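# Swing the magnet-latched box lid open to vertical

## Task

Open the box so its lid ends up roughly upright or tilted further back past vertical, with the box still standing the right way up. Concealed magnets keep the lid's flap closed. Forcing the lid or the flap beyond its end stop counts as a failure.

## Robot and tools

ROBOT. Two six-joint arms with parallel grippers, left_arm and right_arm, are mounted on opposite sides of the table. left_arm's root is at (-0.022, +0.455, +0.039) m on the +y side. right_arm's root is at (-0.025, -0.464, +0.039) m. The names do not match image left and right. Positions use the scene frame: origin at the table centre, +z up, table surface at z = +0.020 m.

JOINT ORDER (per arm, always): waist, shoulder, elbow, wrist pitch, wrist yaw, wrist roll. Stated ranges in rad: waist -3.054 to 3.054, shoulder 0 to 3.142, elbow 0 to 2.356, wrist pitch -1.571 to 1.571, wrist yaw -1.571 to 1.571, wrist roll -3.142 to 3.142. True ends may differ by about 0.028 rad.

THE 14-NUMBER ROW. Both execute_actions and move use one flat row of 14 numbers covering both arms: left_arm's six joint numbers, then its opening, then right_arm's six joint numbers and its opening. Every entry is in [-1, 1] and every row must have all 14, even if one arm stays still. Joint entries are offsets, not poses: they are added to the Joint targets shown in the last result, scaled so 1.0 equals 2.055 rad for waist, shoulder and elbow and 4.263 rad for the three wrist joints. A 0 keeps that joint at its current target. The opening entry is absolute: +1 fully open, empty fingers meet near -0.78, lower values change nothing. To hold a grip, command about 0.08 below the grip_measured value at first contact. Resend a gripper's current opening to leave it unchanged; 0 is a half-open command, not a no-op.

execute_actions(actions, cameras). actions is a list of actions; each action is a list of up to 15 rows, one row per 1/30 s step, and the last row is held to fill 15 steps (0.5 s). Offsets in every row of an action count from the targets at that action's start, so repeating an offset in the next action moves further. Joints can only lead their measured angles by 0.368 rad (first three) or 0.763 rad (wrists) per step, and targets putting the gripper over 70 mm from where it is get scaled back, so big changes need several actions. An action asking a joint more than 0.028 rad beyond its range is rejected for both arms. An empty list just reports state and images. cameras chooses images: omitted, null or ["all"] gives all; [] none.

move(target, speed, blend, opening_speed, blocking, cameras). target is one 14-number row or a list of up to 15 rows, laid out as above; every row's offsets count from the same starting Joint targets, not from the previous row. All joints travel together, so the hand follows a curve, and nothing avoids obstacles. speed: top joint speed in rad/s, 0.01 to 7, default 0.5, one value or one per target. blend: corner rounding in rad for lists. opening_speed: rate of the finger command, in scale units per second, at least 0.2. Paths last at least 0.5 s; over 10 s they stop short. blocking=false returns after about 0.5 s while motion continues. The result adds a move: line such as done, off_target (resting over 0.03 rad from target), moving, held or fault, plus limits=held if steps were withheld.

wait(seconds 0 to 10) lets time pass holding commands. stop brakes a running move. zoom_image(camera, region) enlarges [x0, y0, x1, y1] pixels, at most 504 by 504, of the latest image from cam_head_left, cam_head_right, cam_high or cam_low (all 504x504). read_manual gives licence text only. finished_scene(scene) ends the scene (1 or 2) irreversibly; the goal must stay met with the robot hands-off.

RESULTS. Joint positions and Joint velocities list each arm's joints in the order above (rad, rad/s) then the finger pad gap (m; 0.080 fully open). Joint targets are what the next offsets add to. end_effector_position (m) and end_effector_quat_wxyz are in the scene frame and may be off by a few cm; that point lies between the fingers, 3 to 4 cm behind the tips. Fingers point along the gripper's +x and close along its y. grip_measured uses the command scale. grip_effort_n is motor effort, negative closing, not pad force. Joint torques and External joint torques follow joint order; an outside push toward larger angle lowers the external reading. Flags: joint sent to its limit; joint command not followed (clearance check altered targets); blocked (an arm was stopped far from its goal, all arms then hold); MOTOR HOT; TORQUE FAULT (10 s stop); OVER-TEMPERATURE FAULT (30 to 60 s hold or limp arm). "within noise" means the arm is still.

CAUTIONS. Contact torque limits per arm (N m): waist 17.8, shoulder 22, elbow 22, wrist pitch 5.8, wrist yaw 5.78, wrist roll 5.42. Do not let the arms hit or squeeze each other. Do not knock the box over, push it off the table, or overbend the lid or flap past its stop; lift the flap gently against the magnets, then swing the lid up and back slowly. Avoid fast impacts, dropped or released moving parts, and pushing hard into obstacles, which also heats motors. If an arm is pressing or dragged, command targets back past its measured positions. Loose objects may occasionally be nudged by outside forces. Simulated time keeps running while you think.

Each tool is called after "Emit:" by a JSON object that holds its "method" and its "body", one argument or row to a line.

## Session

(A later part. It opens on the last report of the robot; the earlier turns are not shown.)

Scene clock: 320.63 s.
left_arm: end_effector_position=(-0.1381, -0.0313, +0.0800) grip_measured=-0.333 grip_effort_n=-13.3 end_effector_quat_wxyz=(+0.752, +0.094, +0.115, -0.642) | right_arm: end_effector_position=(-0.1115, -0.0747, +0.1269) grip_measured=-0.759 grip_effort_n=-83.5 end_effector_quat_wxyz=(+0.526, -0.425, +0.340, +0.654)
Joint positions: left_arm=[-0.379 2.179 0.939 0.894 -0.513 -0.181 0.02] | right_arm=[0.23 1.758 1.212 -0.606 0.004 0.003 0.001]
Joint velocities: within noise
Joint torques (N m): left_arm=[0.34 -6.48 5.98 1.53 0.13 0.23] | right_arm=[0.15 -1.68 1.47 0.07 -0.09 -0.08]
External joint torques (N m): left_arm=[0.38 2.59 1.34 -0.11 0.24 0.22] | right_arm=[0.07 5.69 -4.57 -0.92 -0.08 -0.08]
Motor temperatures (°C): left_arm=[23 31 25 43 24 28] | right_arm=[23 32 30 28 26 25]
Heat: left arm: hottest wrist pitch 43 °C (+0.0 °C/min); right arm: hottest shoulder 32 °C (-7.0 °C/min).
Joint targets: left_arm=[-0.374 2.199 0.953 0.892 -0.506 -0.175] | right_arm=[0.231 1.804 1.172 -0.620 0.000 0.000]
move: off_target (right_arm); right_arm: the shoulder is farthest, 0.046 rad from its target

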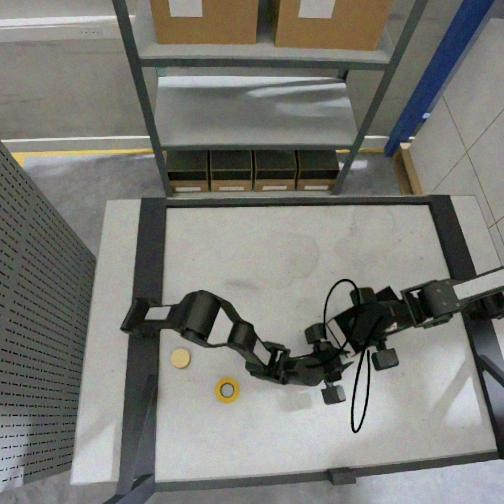

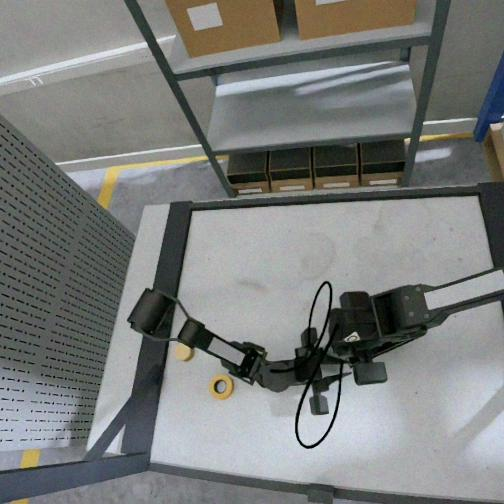

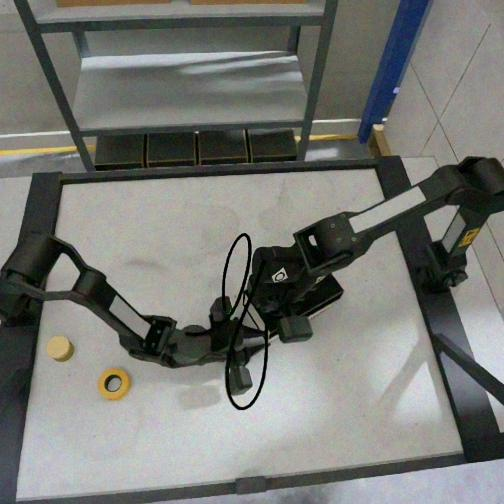

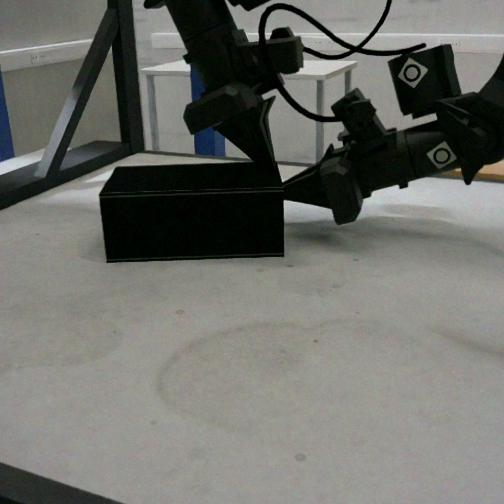

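Emit:
{"method": "move", "body": {
  "target": [0.005,0.0058,0.0095,-0.0018,0,0,-0.335,0,0,0,0,0,0,-0.85],
  "speed": 0.04
}}

Emit:
{"method": "zoom_image", "body": {
  "camera": "cam_high",
  "region": [220, 280, 320, 380]
}}

Emit:
{"method": "zoom_image", "body": {
  "camera": "cam_head_left",
  "region": [280, 280, 420, 400]
}}

Emit:
{"method": "zoom_image", "body": {
  "camera": "cam_head_right",
  "region": [280, 300, 420, 420]
}}

Scene clock: 326.47 s.
left_arm: end_effector_position=(-0.1378, -0.0350, +0.0797) grip_measured=-0.333 grip_effort_n=-13.7 end_effector_quat_wxyz=(+0.753, +0.094, +0.115, -0.641) | right_arm: end_effector_position=(-0.1118, -0.0763, +0.1263) grip_measured=-0.759 grip_effort_n=-83.5 end_effector_quat_wxyz=(+0.524, -0.427, +0.342, +0.653)
Joint positions: left_arm=[-0.376 2.188 0.956 0.887 -0.513 -0.181 0.02] | right_arm=[0.231 1.758 1.212 -0.613 0.003 0.003 0.001]
Joint velocities: within noise
Joint torques (N m): left_arm=[0.96 -6.25 6.33 1.48 0.11 0.22] | right_arm=[0.01 -1.62 1.48 0.64 -0.09 -0.08]
External joint torques (N m): left_arm=[1.05 2.89 1.68 -0.15 0.22 0.22] | right_arm=[-0.06 5.75 -4.53 -0.33 -0.08 -0.08]
Motor temperatures (°C): left_arm=[23 32 26 43 24 28] | right_arm=[23 32 30 28 26 25]
Heat: left arm: hottest wrist pitch 43 °C (+0.0 °C/min); right arm: hottest shoulder 32 °C (-8.1 °C/min).
Joint targets: left_arm=[-0.364 2.211 0.972 0.884 -0.506 -0.175] | right_arm=[0.231 1.804 1.172 -0.620 0.000 0.000]
move: off_target (right_arm); right_arm: the shoulder is farthest, 0.046 rad from its target

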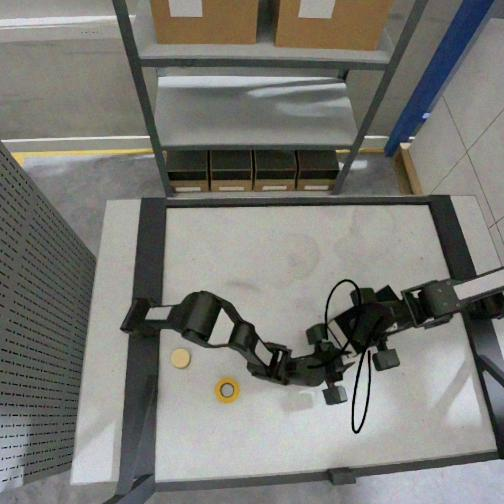

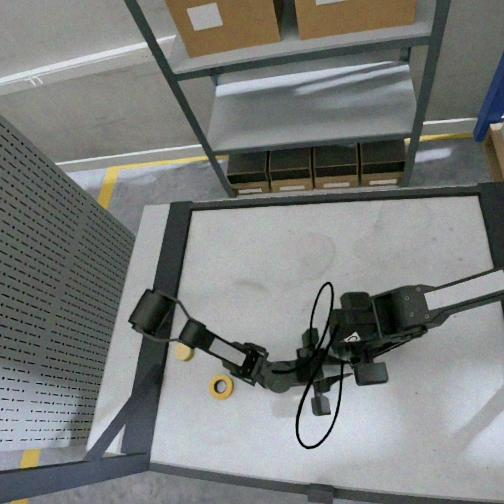

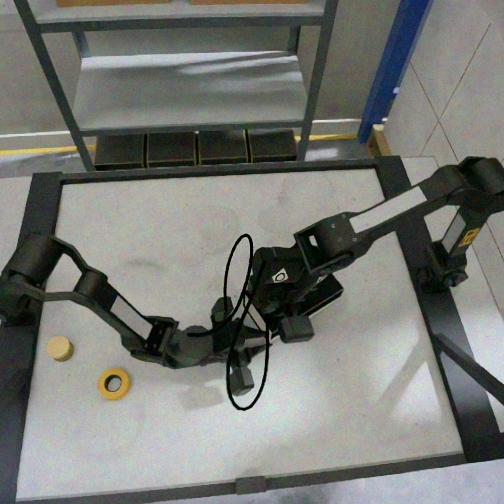

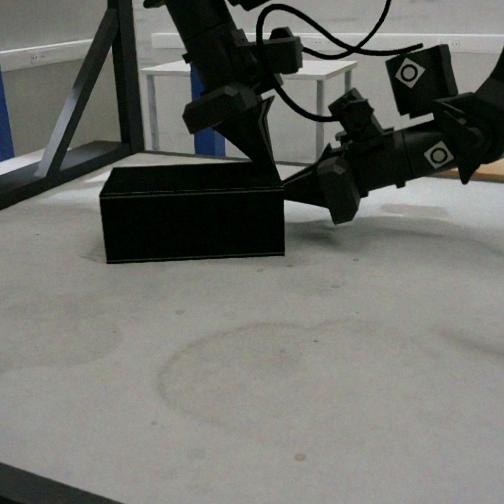

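Scaled by 5.040 from the camera's 504x504 image, which has a finer 720x720 frame.

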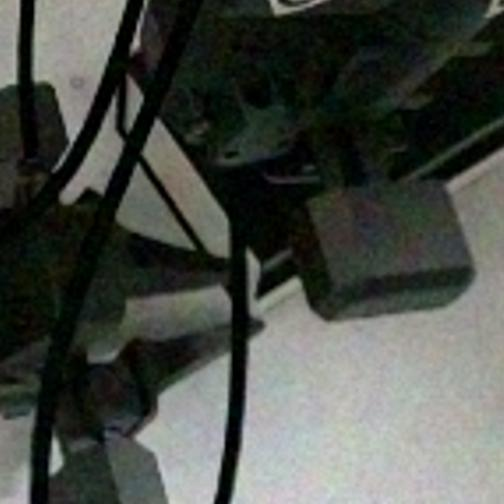

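Scaled by 3.600 from the camera's 504x504 image, which has a finer 720x720 frame.

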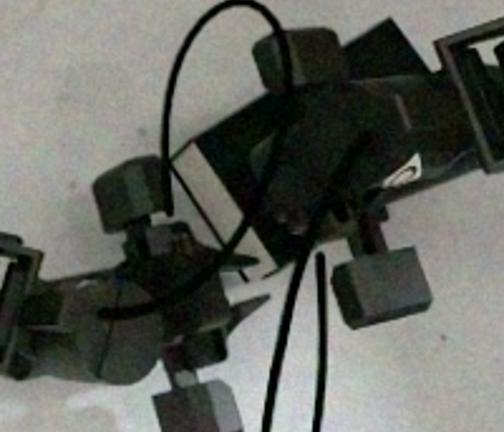

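Scaled by 3.600 from the camera's 504x504 image, which has a finer 720x720 frame.

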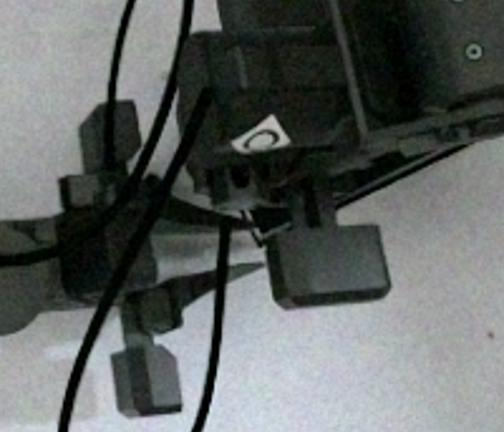

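Emit:
{"method": "move", "body": {
  "target": [-0.022,0.019,0.0316,-0.006,0,0,-0.335,0,0,0,0,0,0,-0.85],
  "speed": 0.04
}}

Emit:
{"method": "zoom_image", "body": {
  "camera": "cam_high",
  "region": [220, 280, 320, 380]
}}

Emit:
{"method": "zoom_image", "body": {
  "camera": "cam_head_left",
  "region": [280, 280, 420, 400]
}}

Emit:
{"method": "zoom_image", "body": {
  "camera": "cam_head_right",
  "region": [280, 300, 420, 420]
}}

Scene clock: 332.10 s.
left_arm: end_effector_position=(-0.1598, -0.0451, +0.0768) grip_measured=-0.333 grip_effort_n=-13.3 end_effector_quat_wxyz=(+0.742, +0.095, +0.114, -0.654) | right_arm: end_effector_position=(-0.1131, -0.0777, +0.1262) grip_measured=-0.759 grip_effort_n=-83.5 end_effector_quat_wxyz=(+0.521, -0.429, +0.343, +0.653)
Joint positions: left_arm=[-0.408 2.232 1.028 0.86 -0.509 -0.181 0.02] | right_arm=[0.234 1.757 1.212 -0.618 0 0.003 0.001]
Joint velocities: within noise
Joint torques (N m): left_arm=[-0.21 -7.24 5.69 1.58 -0.01 0.23] | right_arm=[-0.2 -1.51 1.52 1.01 0.02 -0.08]
External joint torques (N m): left_arm=[-0.1 2.37 0.86 -0.07 0.1 0.22] | right_arm=[-0.22 5.91 -4.54 0.04 0.03 -0.08]
Motor temperatures (°C): left_arm=[23 32 26 42 24 28] | right_arm=[23 31 29 28 26 25]
Heat: left arm: hottest wrist pitch 42 °C (-1.0 °C/min); right arm: hottest shoulder 31 °C (-10.2 °C/min).
Joint targets: left_arm=[-0.409 2.250 1.037 0.859 -0.506 -0.175] | right_arm=[0.231 1.804 1.172 -0.620 0.001 0.000]
move: off_target (right_arm); right_arm: the shoulder is farthest, 0.047 rad from its target

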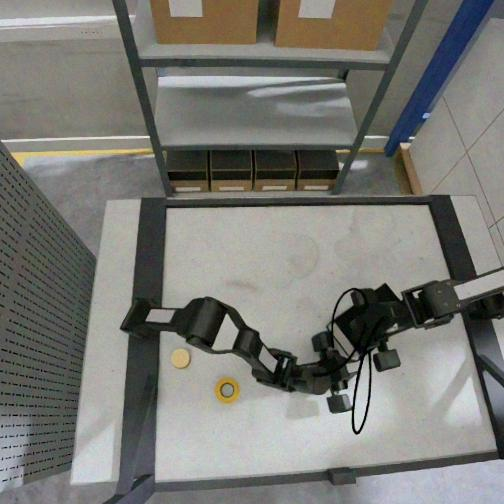

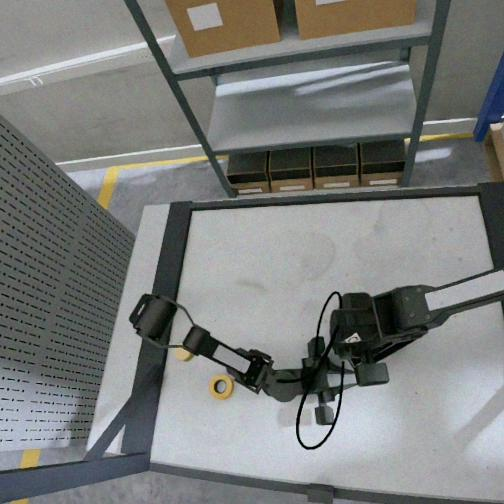

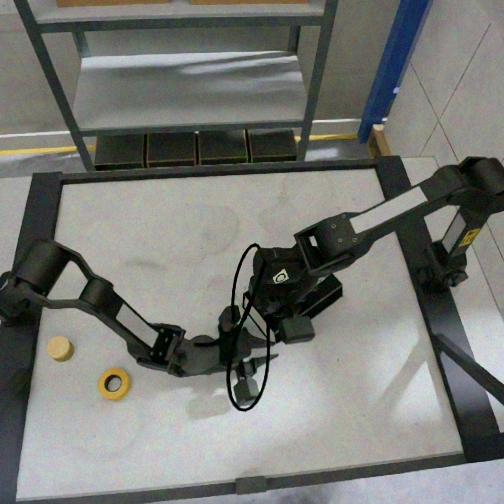

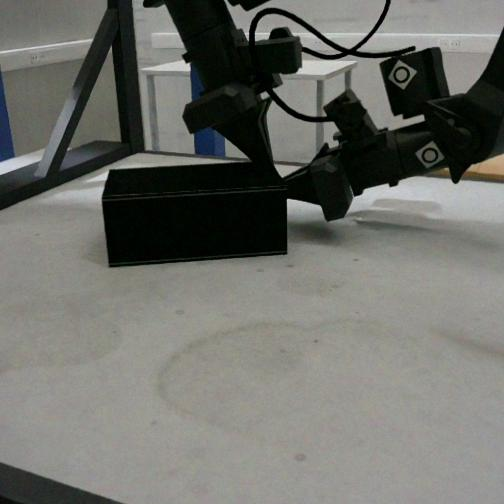

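Scaled by 5.040 from the camera's 504x504 image, which has a finer 720x720 frame.

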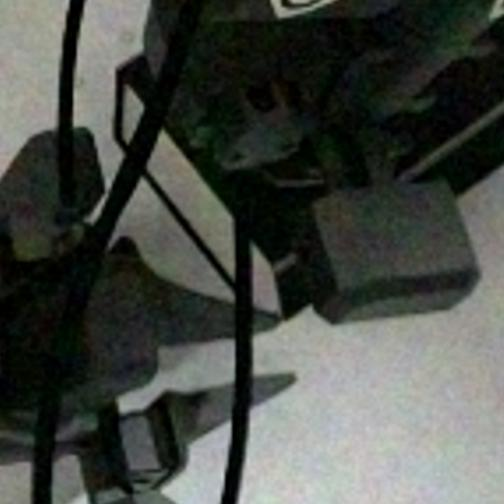

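Scaled by 3.600 from the camera's 504x504 image, which has a finer 720x720 frame.

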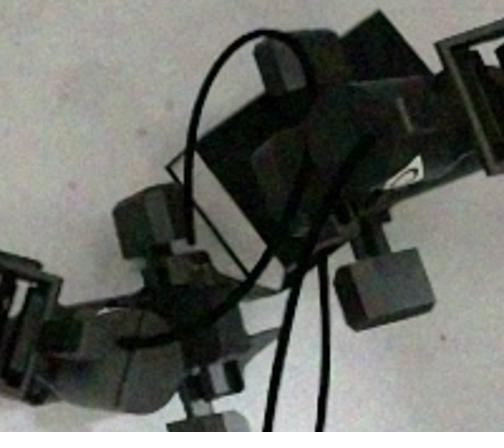

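Scaled by 3.600 from the camera's 504x504 image, which has a finer 720x720 frame.

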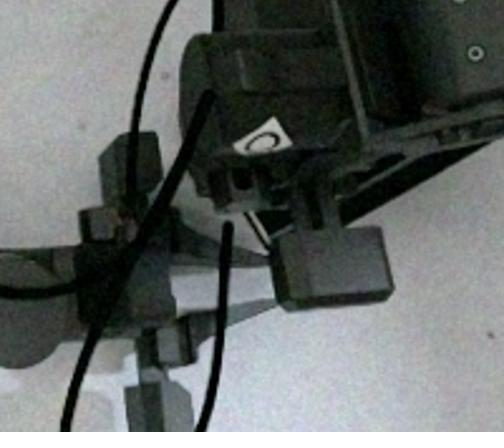

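Emit:
{"method": "move", "body": {
  "target": [-0.016,0.012,0.02,-0.004,0,0,-0.335,0,0,0,0,0,0,-0.85],
  "speed": 0.04
}}

Emit:
{"method": "zoom_image", "body": {
  "camera": "cam_high",
  "region": [220, 280, 320, 380]
}}

Emit:
{"method": "zoom_image", "body": {
  "camera": "cam_high",
  "region": [280, 260, 360, 340]
}}

Emit:
{"method": "zoom_image", "body": {
  "camera": "cam_head_left",
  "region": [280, 280, 420, 400]
}}

Scene clock: 336.43 s.
left_arm: end_effector_position=(-0.1799, -0.0478, +0.0754) grip_measured=-0.333 grip_effort_n=-13.7 end_effector_quat_wxyz=(+0.731, +0.097, +0.112, -0.666) | right_arm: end_effector_position=(-0.1131, -0.0777, +0.1262) grip_measured=-0.759 grip_effort_n=-83.5 end_effector_quat_wxyz=(+0.521, -0.429, +0.343, +0.653)
Joint positions: left_arm=[-0.441 2.256 1.069 0.844 -0.509 -0.181 0.02] | right_arm=[0.234 1.757 1.212 -0.618 0 0.003 0.001]
Joint velocities: within noise
Joint torques (N m): left_arm=[-0.11 -7.37 5.75 1.55 -0.01 0.23] | right_arm=[-0.22 -1.51 1.51 1 0 -0.07]
External joint torques (N m): left_arm=[-0.11 2.38 0.9 -0.08 0.1 0.22] | right_arm=[-0.33 5.94 -4.55 0.04 0.02 -0.07]
Motor temperatures (°C): left_arm=[23 32 26 42 24 28] | right_arm=[23 31 29 28 26 25]
Heat: left arm: hottest wrist pitch 42 °C (-1.0 °C/min); right arm: hottest shoulder 31 °C (-11.1 °C/min).
Joint targets: left_arm=[-0.442 2.274 1.079 0.842 -0.506 -0.175] | right_arm=[0.231 1.804 1.172 -0.620 0.001 0.000]
move: off_target (right_arm); right_arm: the shoulder is farthest, 0.047 rad from its target

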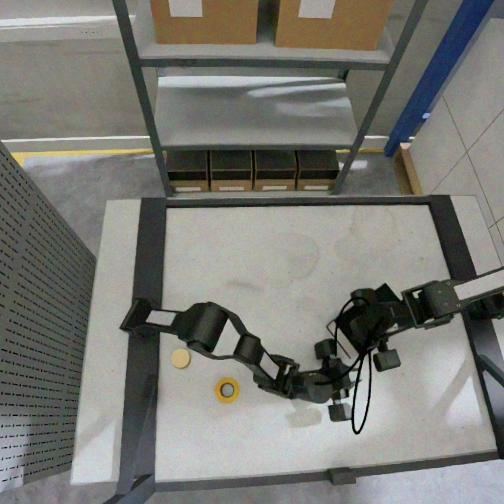

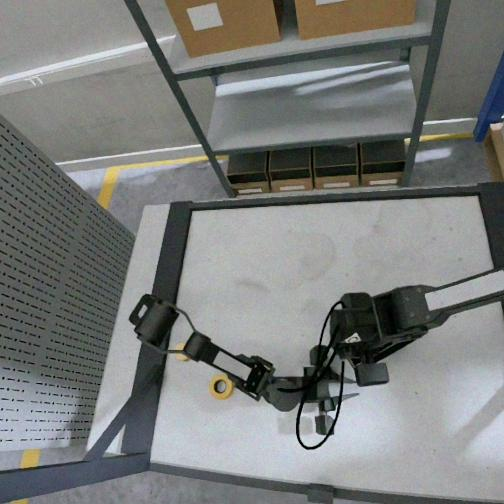

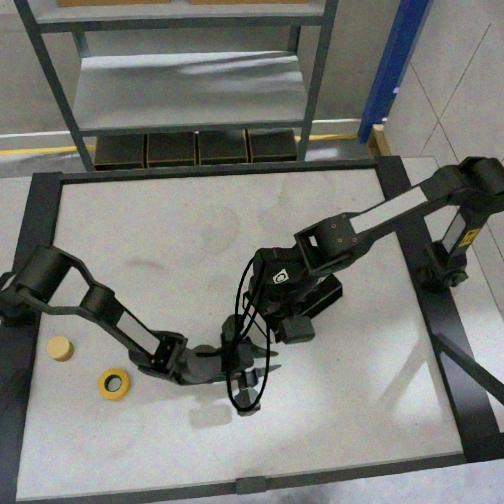

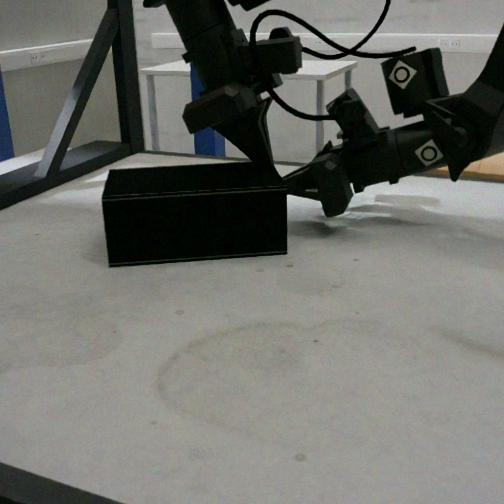

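Scaled by 5.040 from the camera's 504x504 image, which has a finer 720x720 frame.

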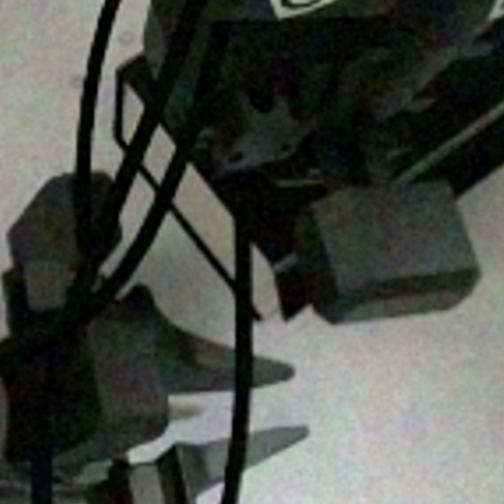

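Scaled by 6.300 from the camera's 504x504 image, which has a finer 720x720 frame.

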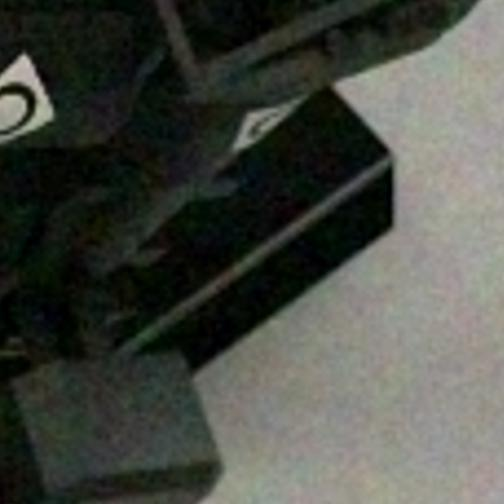

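Scaled by 3.600 from the camera's 504x504 image, which has a finer 720x720 frame.

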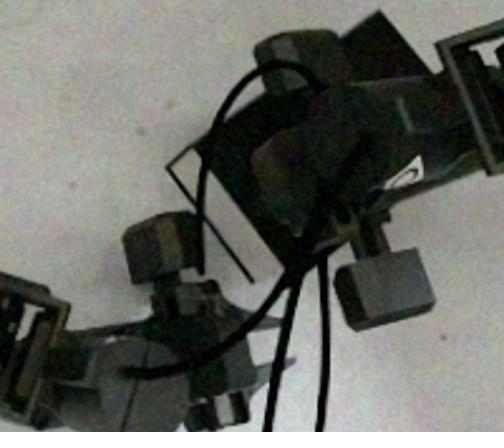

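Emit:
{"method": "move", "body": {
  "target": [
    [-0.016,0,-0.02,0,0,0,-0.335,0,-0.035,0.05,0,0,0,-0.85],
    [-0.0486,-0.0730,-0.105,0,0,0,-0.85,0,-0.15,0.15,0,0,0,-0.85]
  ],
  "speed": [0.15,0.4]
}}

Emit:
{"method": "zoom_image", "body": {
  "camera": "cam_high",
  "region": [200, 250, 360, 390]
}}

Emit:
{"method": "zoom_image", "body": {
  "camera": "cam_head_left",
  "region": [280, 250, 440, 400]
}}

Emit:
{"method": "zoom_image", "body": {
  "camera": "cam_head_right",
  "region": [280, 270, 440, 420]
}}

Scene clock: 347.27 s.
left_arm: end_effector_position=(-0.2059, +0.0120, +0.0748) grip_measured=-0.788 grip_effort_n=-83.5 end_effector_quat_wxyz=(+0.692, +0.138, +0.113, -0.699) | right_arm: end_effector_position=(-0.1173, -0.0531, +0.3342) grip_measured=-0.759 grip_effort_n=-83.5 end_effector_quat_wxyz=(+0.592, -0.244, +0.193, +0.743)
Joint positions: left_arm=[-0.542 2.118 0.866 0.841 -0.504 -0.172 0] | right_arm=[0.23 1.493 1.483 -0.623 -0.002 -0.005 0.001]
Joint velocities: within noise
Joint torques (N m): left_arm=[-0.13 -7.51 4.06 1.71 -0.21 -0.14] | right_arm=[0.11 -5.32 6.95 2.03 0.07 0.2]
External joint torques (N m): left_arm=[-0.06 1.14 -0.54 0.08 -0.08 -0.14] | right_arm=[0.08 0.77 0.23 0.47 0.07 0.2]
Motor temperatures (°C): left_arm=[23 33 27 41 24 28] | right_arm=[23 31 30 29 26 25]
Heat: left arm: hottest wrist pitch 41 °C (-3.0 °C/min); right arm: hottest shoulder 31 °C (-8.1 °C/min).
Joint targets: left_arm=[-0.542 2.125 0.863 0.842 -0.506 -0.175] | right_arm=[0.231 1.496 1.481 -0.620 0.001 0.001]
move: done

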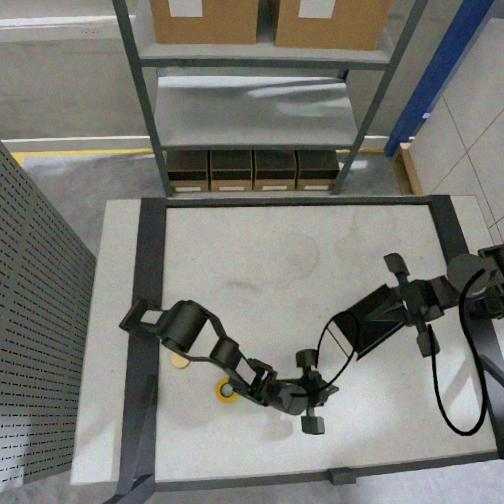

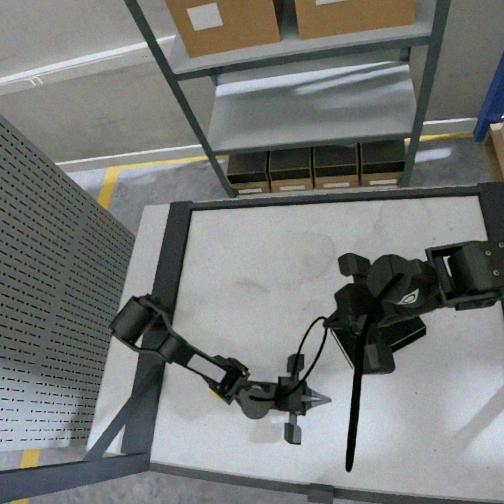

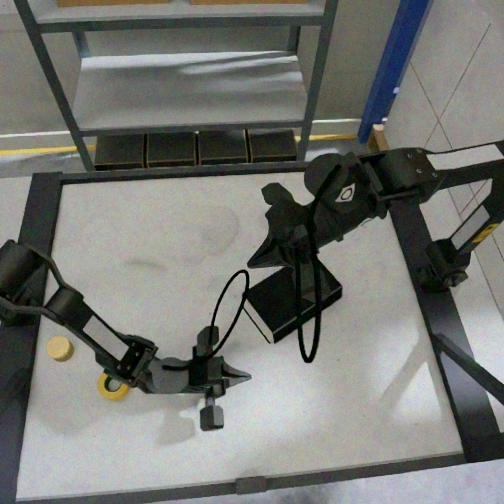

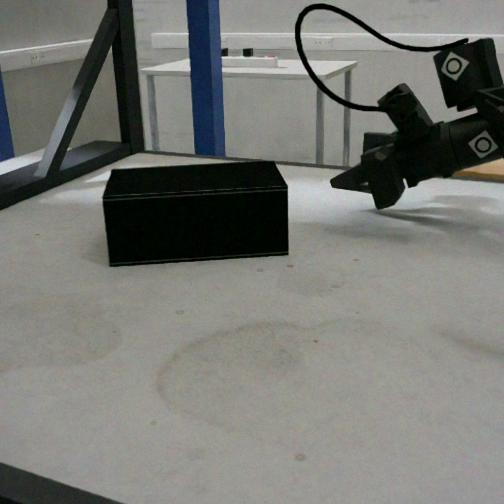

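Scaled by 3.150 from the camera's 504x504 image, which has a finer 720x720 frame.

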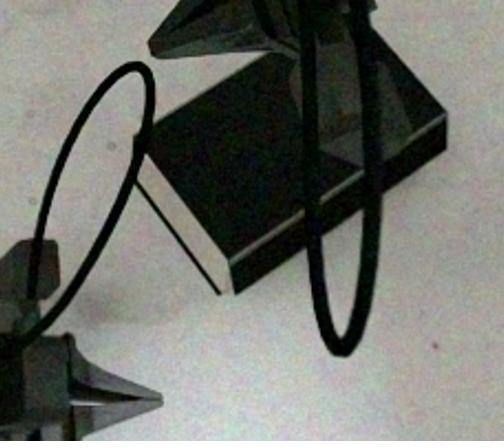

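Scaled by 3.150 from the camera's 504x504 image, which has a finer 720x720 frame.

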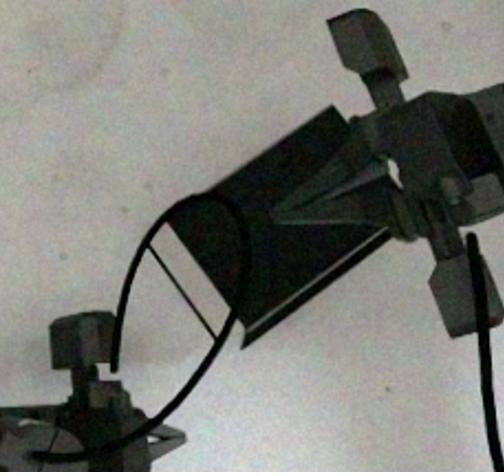

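Scaled by 3.150 from the camera's 504x504 image, which has a finer 720x720 frame.

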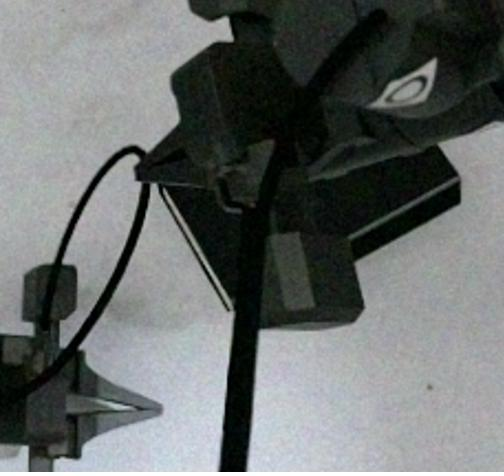

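Emit:
{"method": "move", "body": {
  "target": [
    [-0.0153,0,0.1708,-0.1095,-0.1098,-0.1018,-0.85,0,0,0,0,0,0,-0.85],
    [-0.0153,0.0803,0.1708,-0.1095,-0.1098,-0.1018,-0.85,0,0,0,0,0,0,-0.85]
  ],
  "speed": [0.5,0.2]
}}

Emit:
{"method": "zoom_image", "body": {
  "camera": "cam_high",
  "region": [200, 250, 360, 390]
}}

Emit:
{"method": "zoom_image", "body": {
  "camera": "cam_head_left",
  "region": [280, 270, 440, 420]
}}

Emit:
{"method": "zoom_image", "body": {
  "camera": "cam_low",
  "region": [180, 100, 384, 280]
}}

Scene clock: 357.87 s.
left_arm: end_effector_position=(-0.1786, -0.0147, +0.0612) grip_measured=-0.788 grip_effort_n=-83.5 end_effector_quat_wxyz=(+0.848, +0.090, +0.160, -0.498) | right_arm: end_effector_position=(-0.1173, -0.0531, +0.3342) grip_measured=-0.759 grip_effort_n=-83.5 end_effector_quat_wxyz=(+0.592, -0.244, +0.193, +0.743)
Joint positions: left_arm=[-0.572 2.272 1.206 0.376 -0.968 -0.604 0] | right_arm=[0.23 1.493 1.483 -0.623 -0.002 -0.005 0.001]
Joint velocities: within noise
Joint torques (N m): left_arm=[-0.25 -7.85 5.64 1.28 -0.59 -0.19] | right_arm=[0.11 -5.36 7.02 2.02 0.06 0.21]
External joint torques (N m): left_arm=[-0.22 2.24 0.56 -0.03 -0.23 -0.19] | right_arm=[0.04 0.65 0.4 0.5 0.07 0.2]
Motor temperatures (°C): left_arm=[23 34 26 41 24 28] | right_arm=[23 32 31 30 26 25]
Heat: left arm: hottest wrist pitch 41 °C (-3.0 °C/min); right arm: hottest shoulder 32 °C (-4.0 °C/min).
Joint targets: left_arm=[-0.574 2.289 1.214 0.375 -0.974 -0.609] | right_arm=[0.231 1.496 1.481 -0.620 0.001 0.001]
move: done

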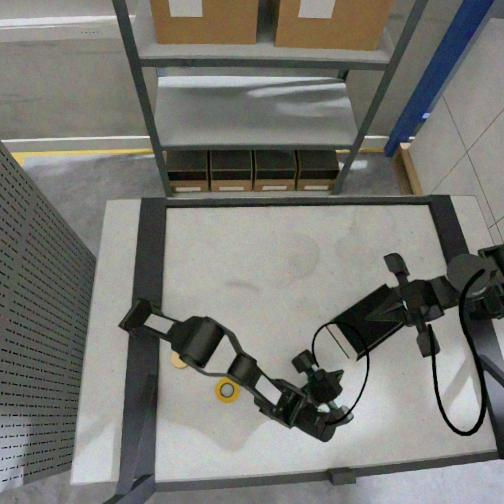

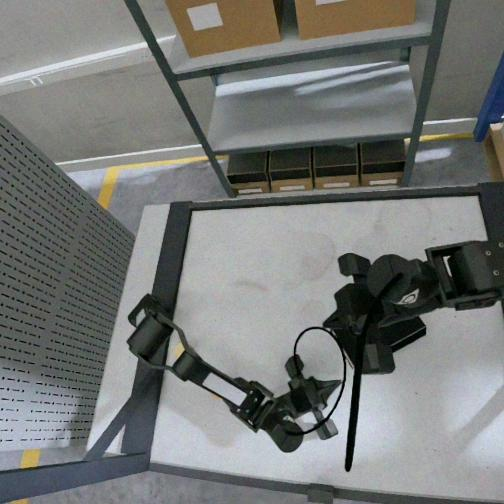

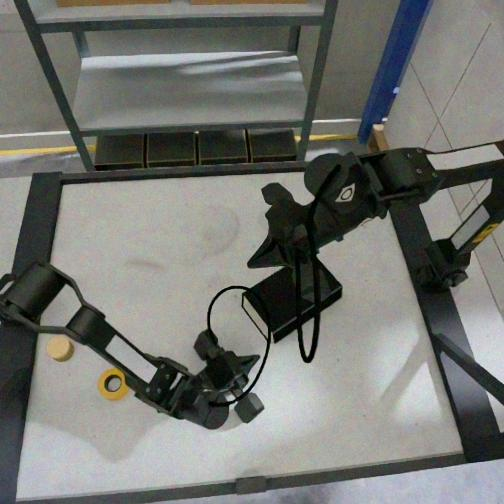

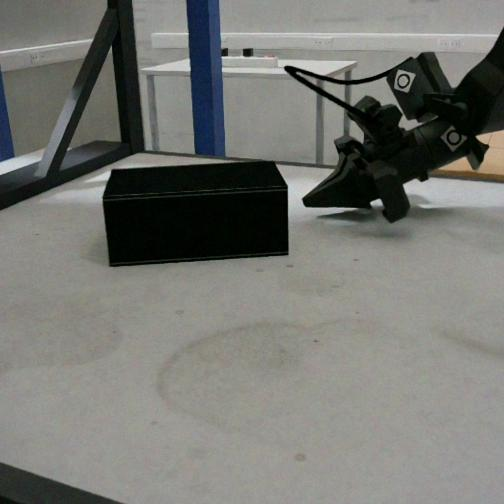

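Scaled by 3.150 from the camera's 504x504 image, which has a finer 720x720 frame.

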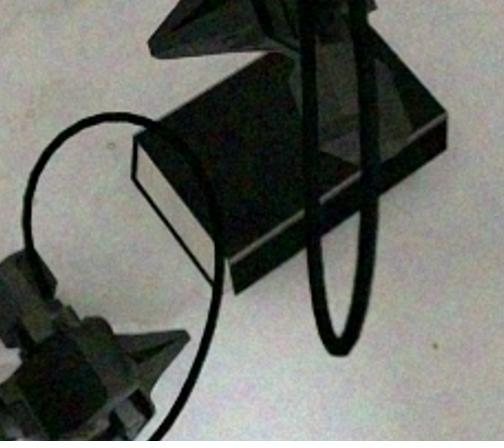

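Scaled by 3.150 from the camera's 504x504 image, which has a finer 720x720 frame.

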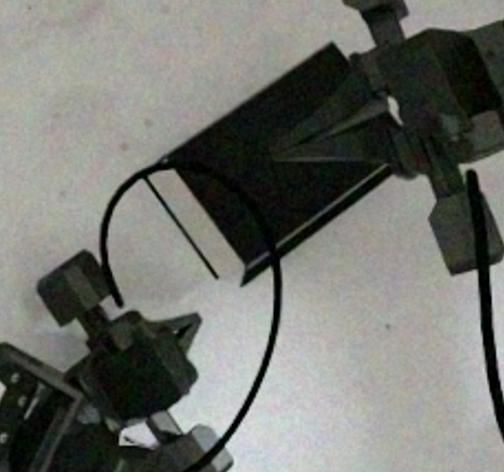

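Scaled by 2.471 from the camera's 504x504 image, which has a finer 720x720 frame.

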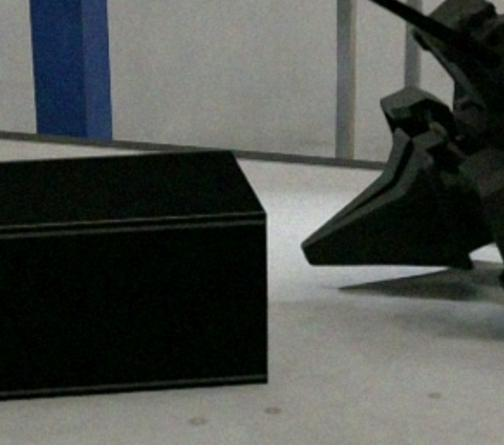

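Emit:
{"method": "move", "body": {
  "target": [0.0584,0.0472,0.0545,0.0314,0.0183,0.0382,-0.85,0,0,0,0,0,0,-0.85],
  "speed": 0.08
}}

Emit:
{"method": "zoom_image", "body": {
  "camera": "cam_high",
  "region": [220, 260, 340, 380]
}}

Emit:
{"method": "zoom_image", "body": {
  "camera": "cam_head_left",
  "region": [280, 270, 420, 400]
}}

Emit:
{"method": "zoom_image", "body": {
  "camera": "cam_low",
  "region": [180, 100, 384, 280]
}}

Scene clock: 372.40 s.
left_arm: end_effector_position=(-0.1475, -0.0638, +0.0612) grip_measured=-0.788 grip_effort_n=-83.5 end_effector_quat_wxyz=(+0.852, +0.078, +0.144, -0.497) | right_arm: end_effector_position=(-0.1173, -0.0531, +0.3342) grip_measured=-0.759 grip_effort_n=-83.5 end_effector_quat_wxyz=(+0.592, -0.244, +0.193, +0.743)
Joint positions: left_arm=[-0.456 2.366 1.316 0.506 -0.898 -0.452 0] | right_arm=[0.23 1.493 1.483 -0.623 -0.002 -0.005 0.001]
Joint velocities: within noise
Joint torques (N m): left_arm=[0.09 -8.13 6.07 1.63 -0.22 0.21] | right_arm=[0.09 -5.3 7 2.03 0.07 0.21]
External joint torques (N m): left_arm=[0.27 2.75 0.77 0.2 0.05 0.2] | right_arm=[0.05 0.76 0.32 0.48 0.08 0.2]
Motor temperatures (°C): left_arm=[23 35 27 41 24 28] | right_arm=[23 32 33 31 26 25]
Heat: left arm: hottest wrist pitch 41 °C (-3.0 °C/min); right arm: hottest elbow 33 °C (+2.0 °C/min).
Joint targets: left_arm=[-0.454 2.386 1.326 0.509 -0.896 -0.446] | right_arm=[0.231 1.496 1.481 -0.620 0.001 0.001]
move: done

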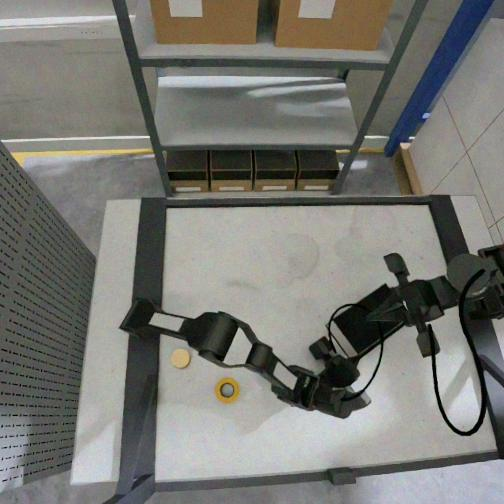

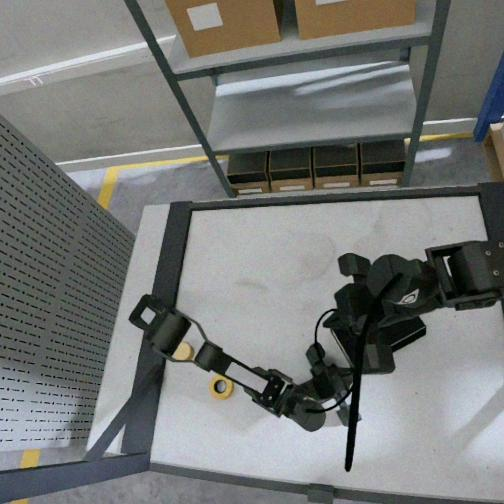

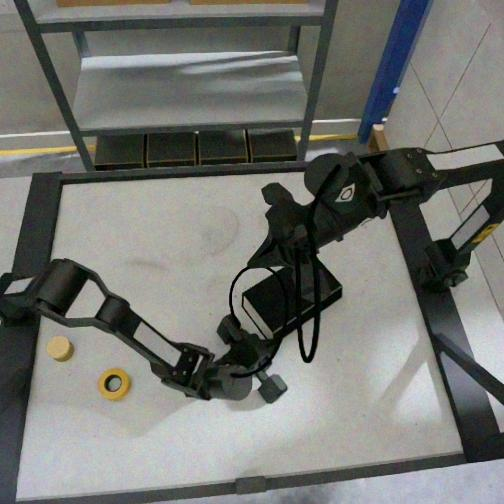

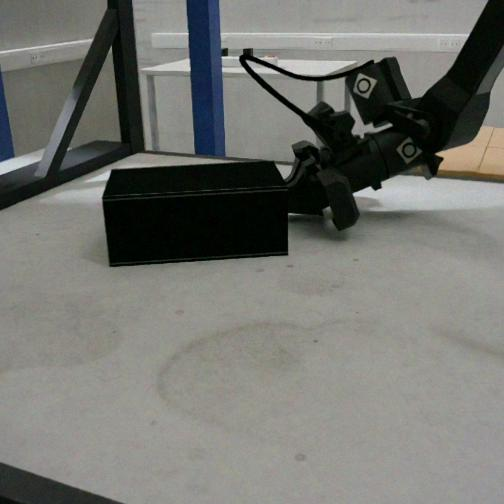

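Scaled by 4.200 from the camera's 504x504 image, which has a finer 720x720 frame.

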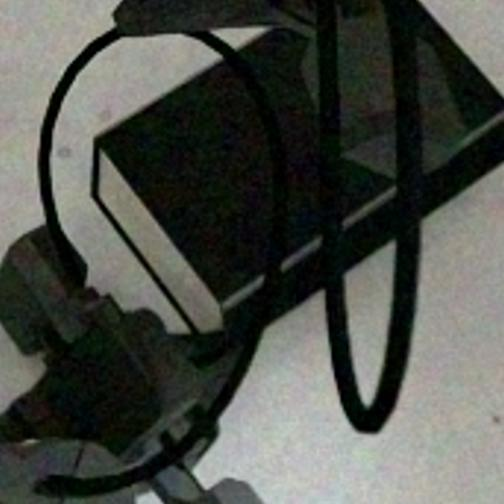

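Scaled by 3.600 from the camera's 504x504 image, which has a finer 720x720 frame.

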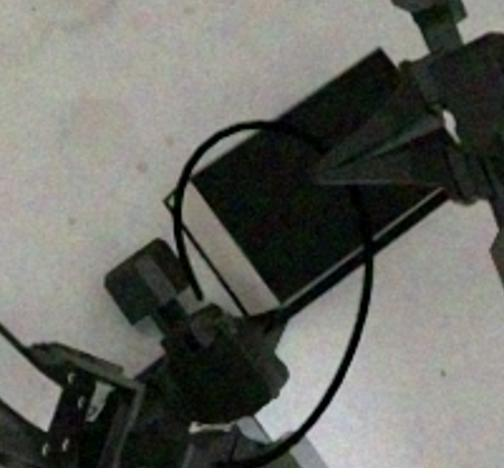

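Scaled by 2.471 from the camera's 504x504 image, which has a finer 720x720 frame.

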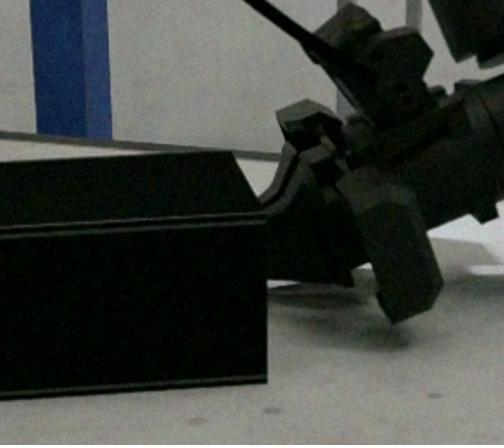

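Emit:
{"method": "move", "body": {
  "target": [0,-0.0384,0.0034,-0.0202,0,0,-0.85,0,0,0,0,0,0,-0.85],
  "speed": 0.06
}}

Emit:
{"method": "zoom_image", "body": {
  "camera": "cam_high",
  "region": [220, 260, 340, 380]
}}

Emit:
{"method": "zoom_image", "body": {
  "camera": "cam_head_left",
  "region": [280, 270, 420, 400]
}}

Emit:
{"method": "zoom_image", "body": {
  "camera": "cam_low",
  "region": [80, 100, 384, 280]
}}

Scene clock: 378.00 s.
left_arm: end_effector_position=(-0.1464, -0.0618, +0.0711) grip_measured=-0.788 grip_effort_n=-83.5 end_effector_quat_wxyz=(+0.852, +0.097, +0.145, -0.494) | right_arm: end_effector_position=(-0.1173, -0.0531, +0.3342) grip_measured=-0.759 grip_effort_n=-83.5 end_effector_quat_wxyz=(+0.592, -0.244, +0.193, +0.743)
Joint positions: left_arm=[-0.456 2.328 1.322 0.424 -0.897 -0.452 0] | right_arm=[0.23 1.493 1.483 -0.623 -0.002 -0.005 0.001]
Joint velocities: within noise
Joint torques (N m): left_arm=[0.14 -12.54 6.29 1.33 -0.28 0.2] | right_arm=[0.09 -5.35 6.95 2.02 0.07 0.2]
External joint torques (N m): left_arm=[0.24 -1.85 0.93 -0.07 0.01 0.2] | right_arm=[0.04 0.72 0.24 0.46 0.08 0.2]
Motor temperatures (°C): left_arm=[23 35 27 41 24 28] | right_arm=[23 32 33 31 26 25]
Heat: left arm: hottest wrist pitch 41 °C (-3.0 °C/min); right arm: hottest elbow 33 °C (+2.0 °C/min).
Joint targets: left_arm=[-0.454 2.308 1.333 0.423 -0.896 -0.446] | right_arm=[0.231 1.496 1.481 -0.620 0.001 0.001]
move: done

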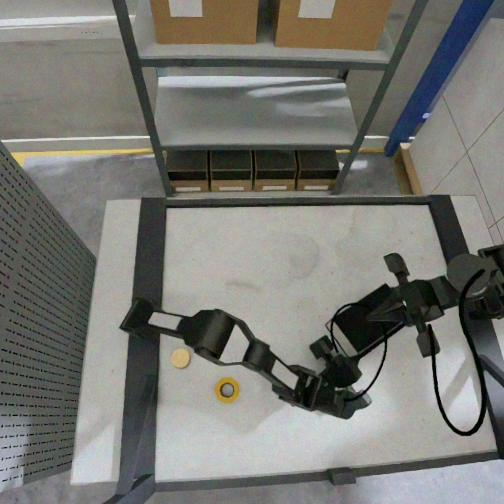

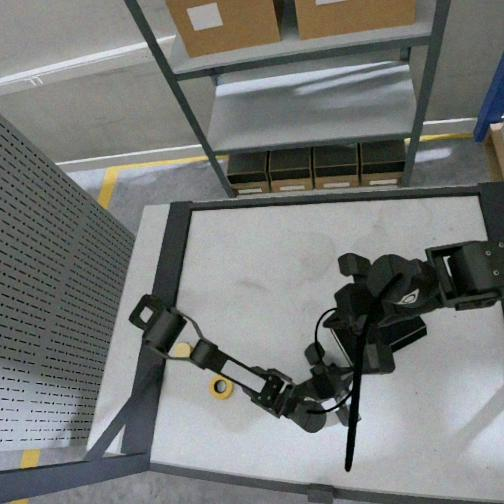

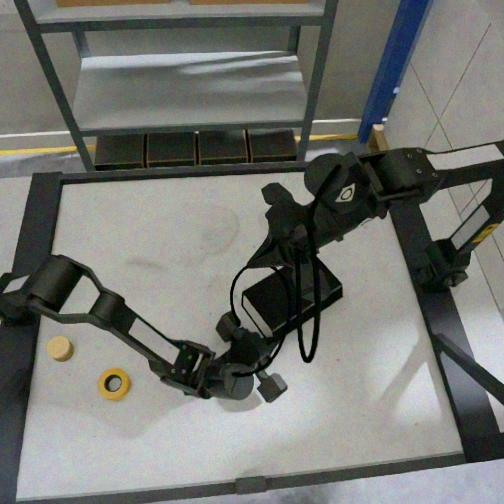

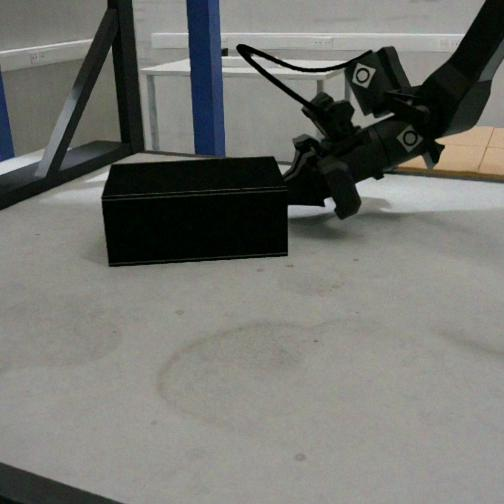

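Scaled by 4.200 from the camera's 504x504 image, which has a finer 720x720 frame.

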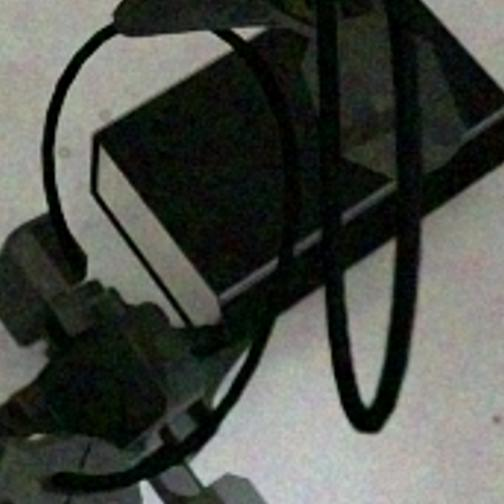

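Scaled by 3.600 from the camera's 504x504 image, which has a finer 720x720 frame.

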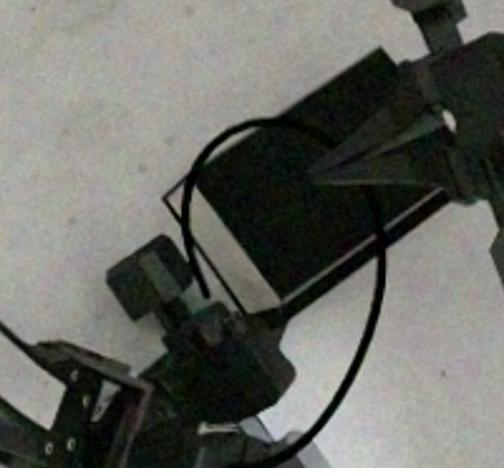

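Scaled by 1.658 from the camera's 504x504 image, which has a finer 720x720 frame.

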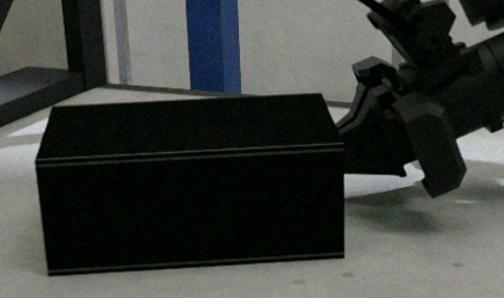

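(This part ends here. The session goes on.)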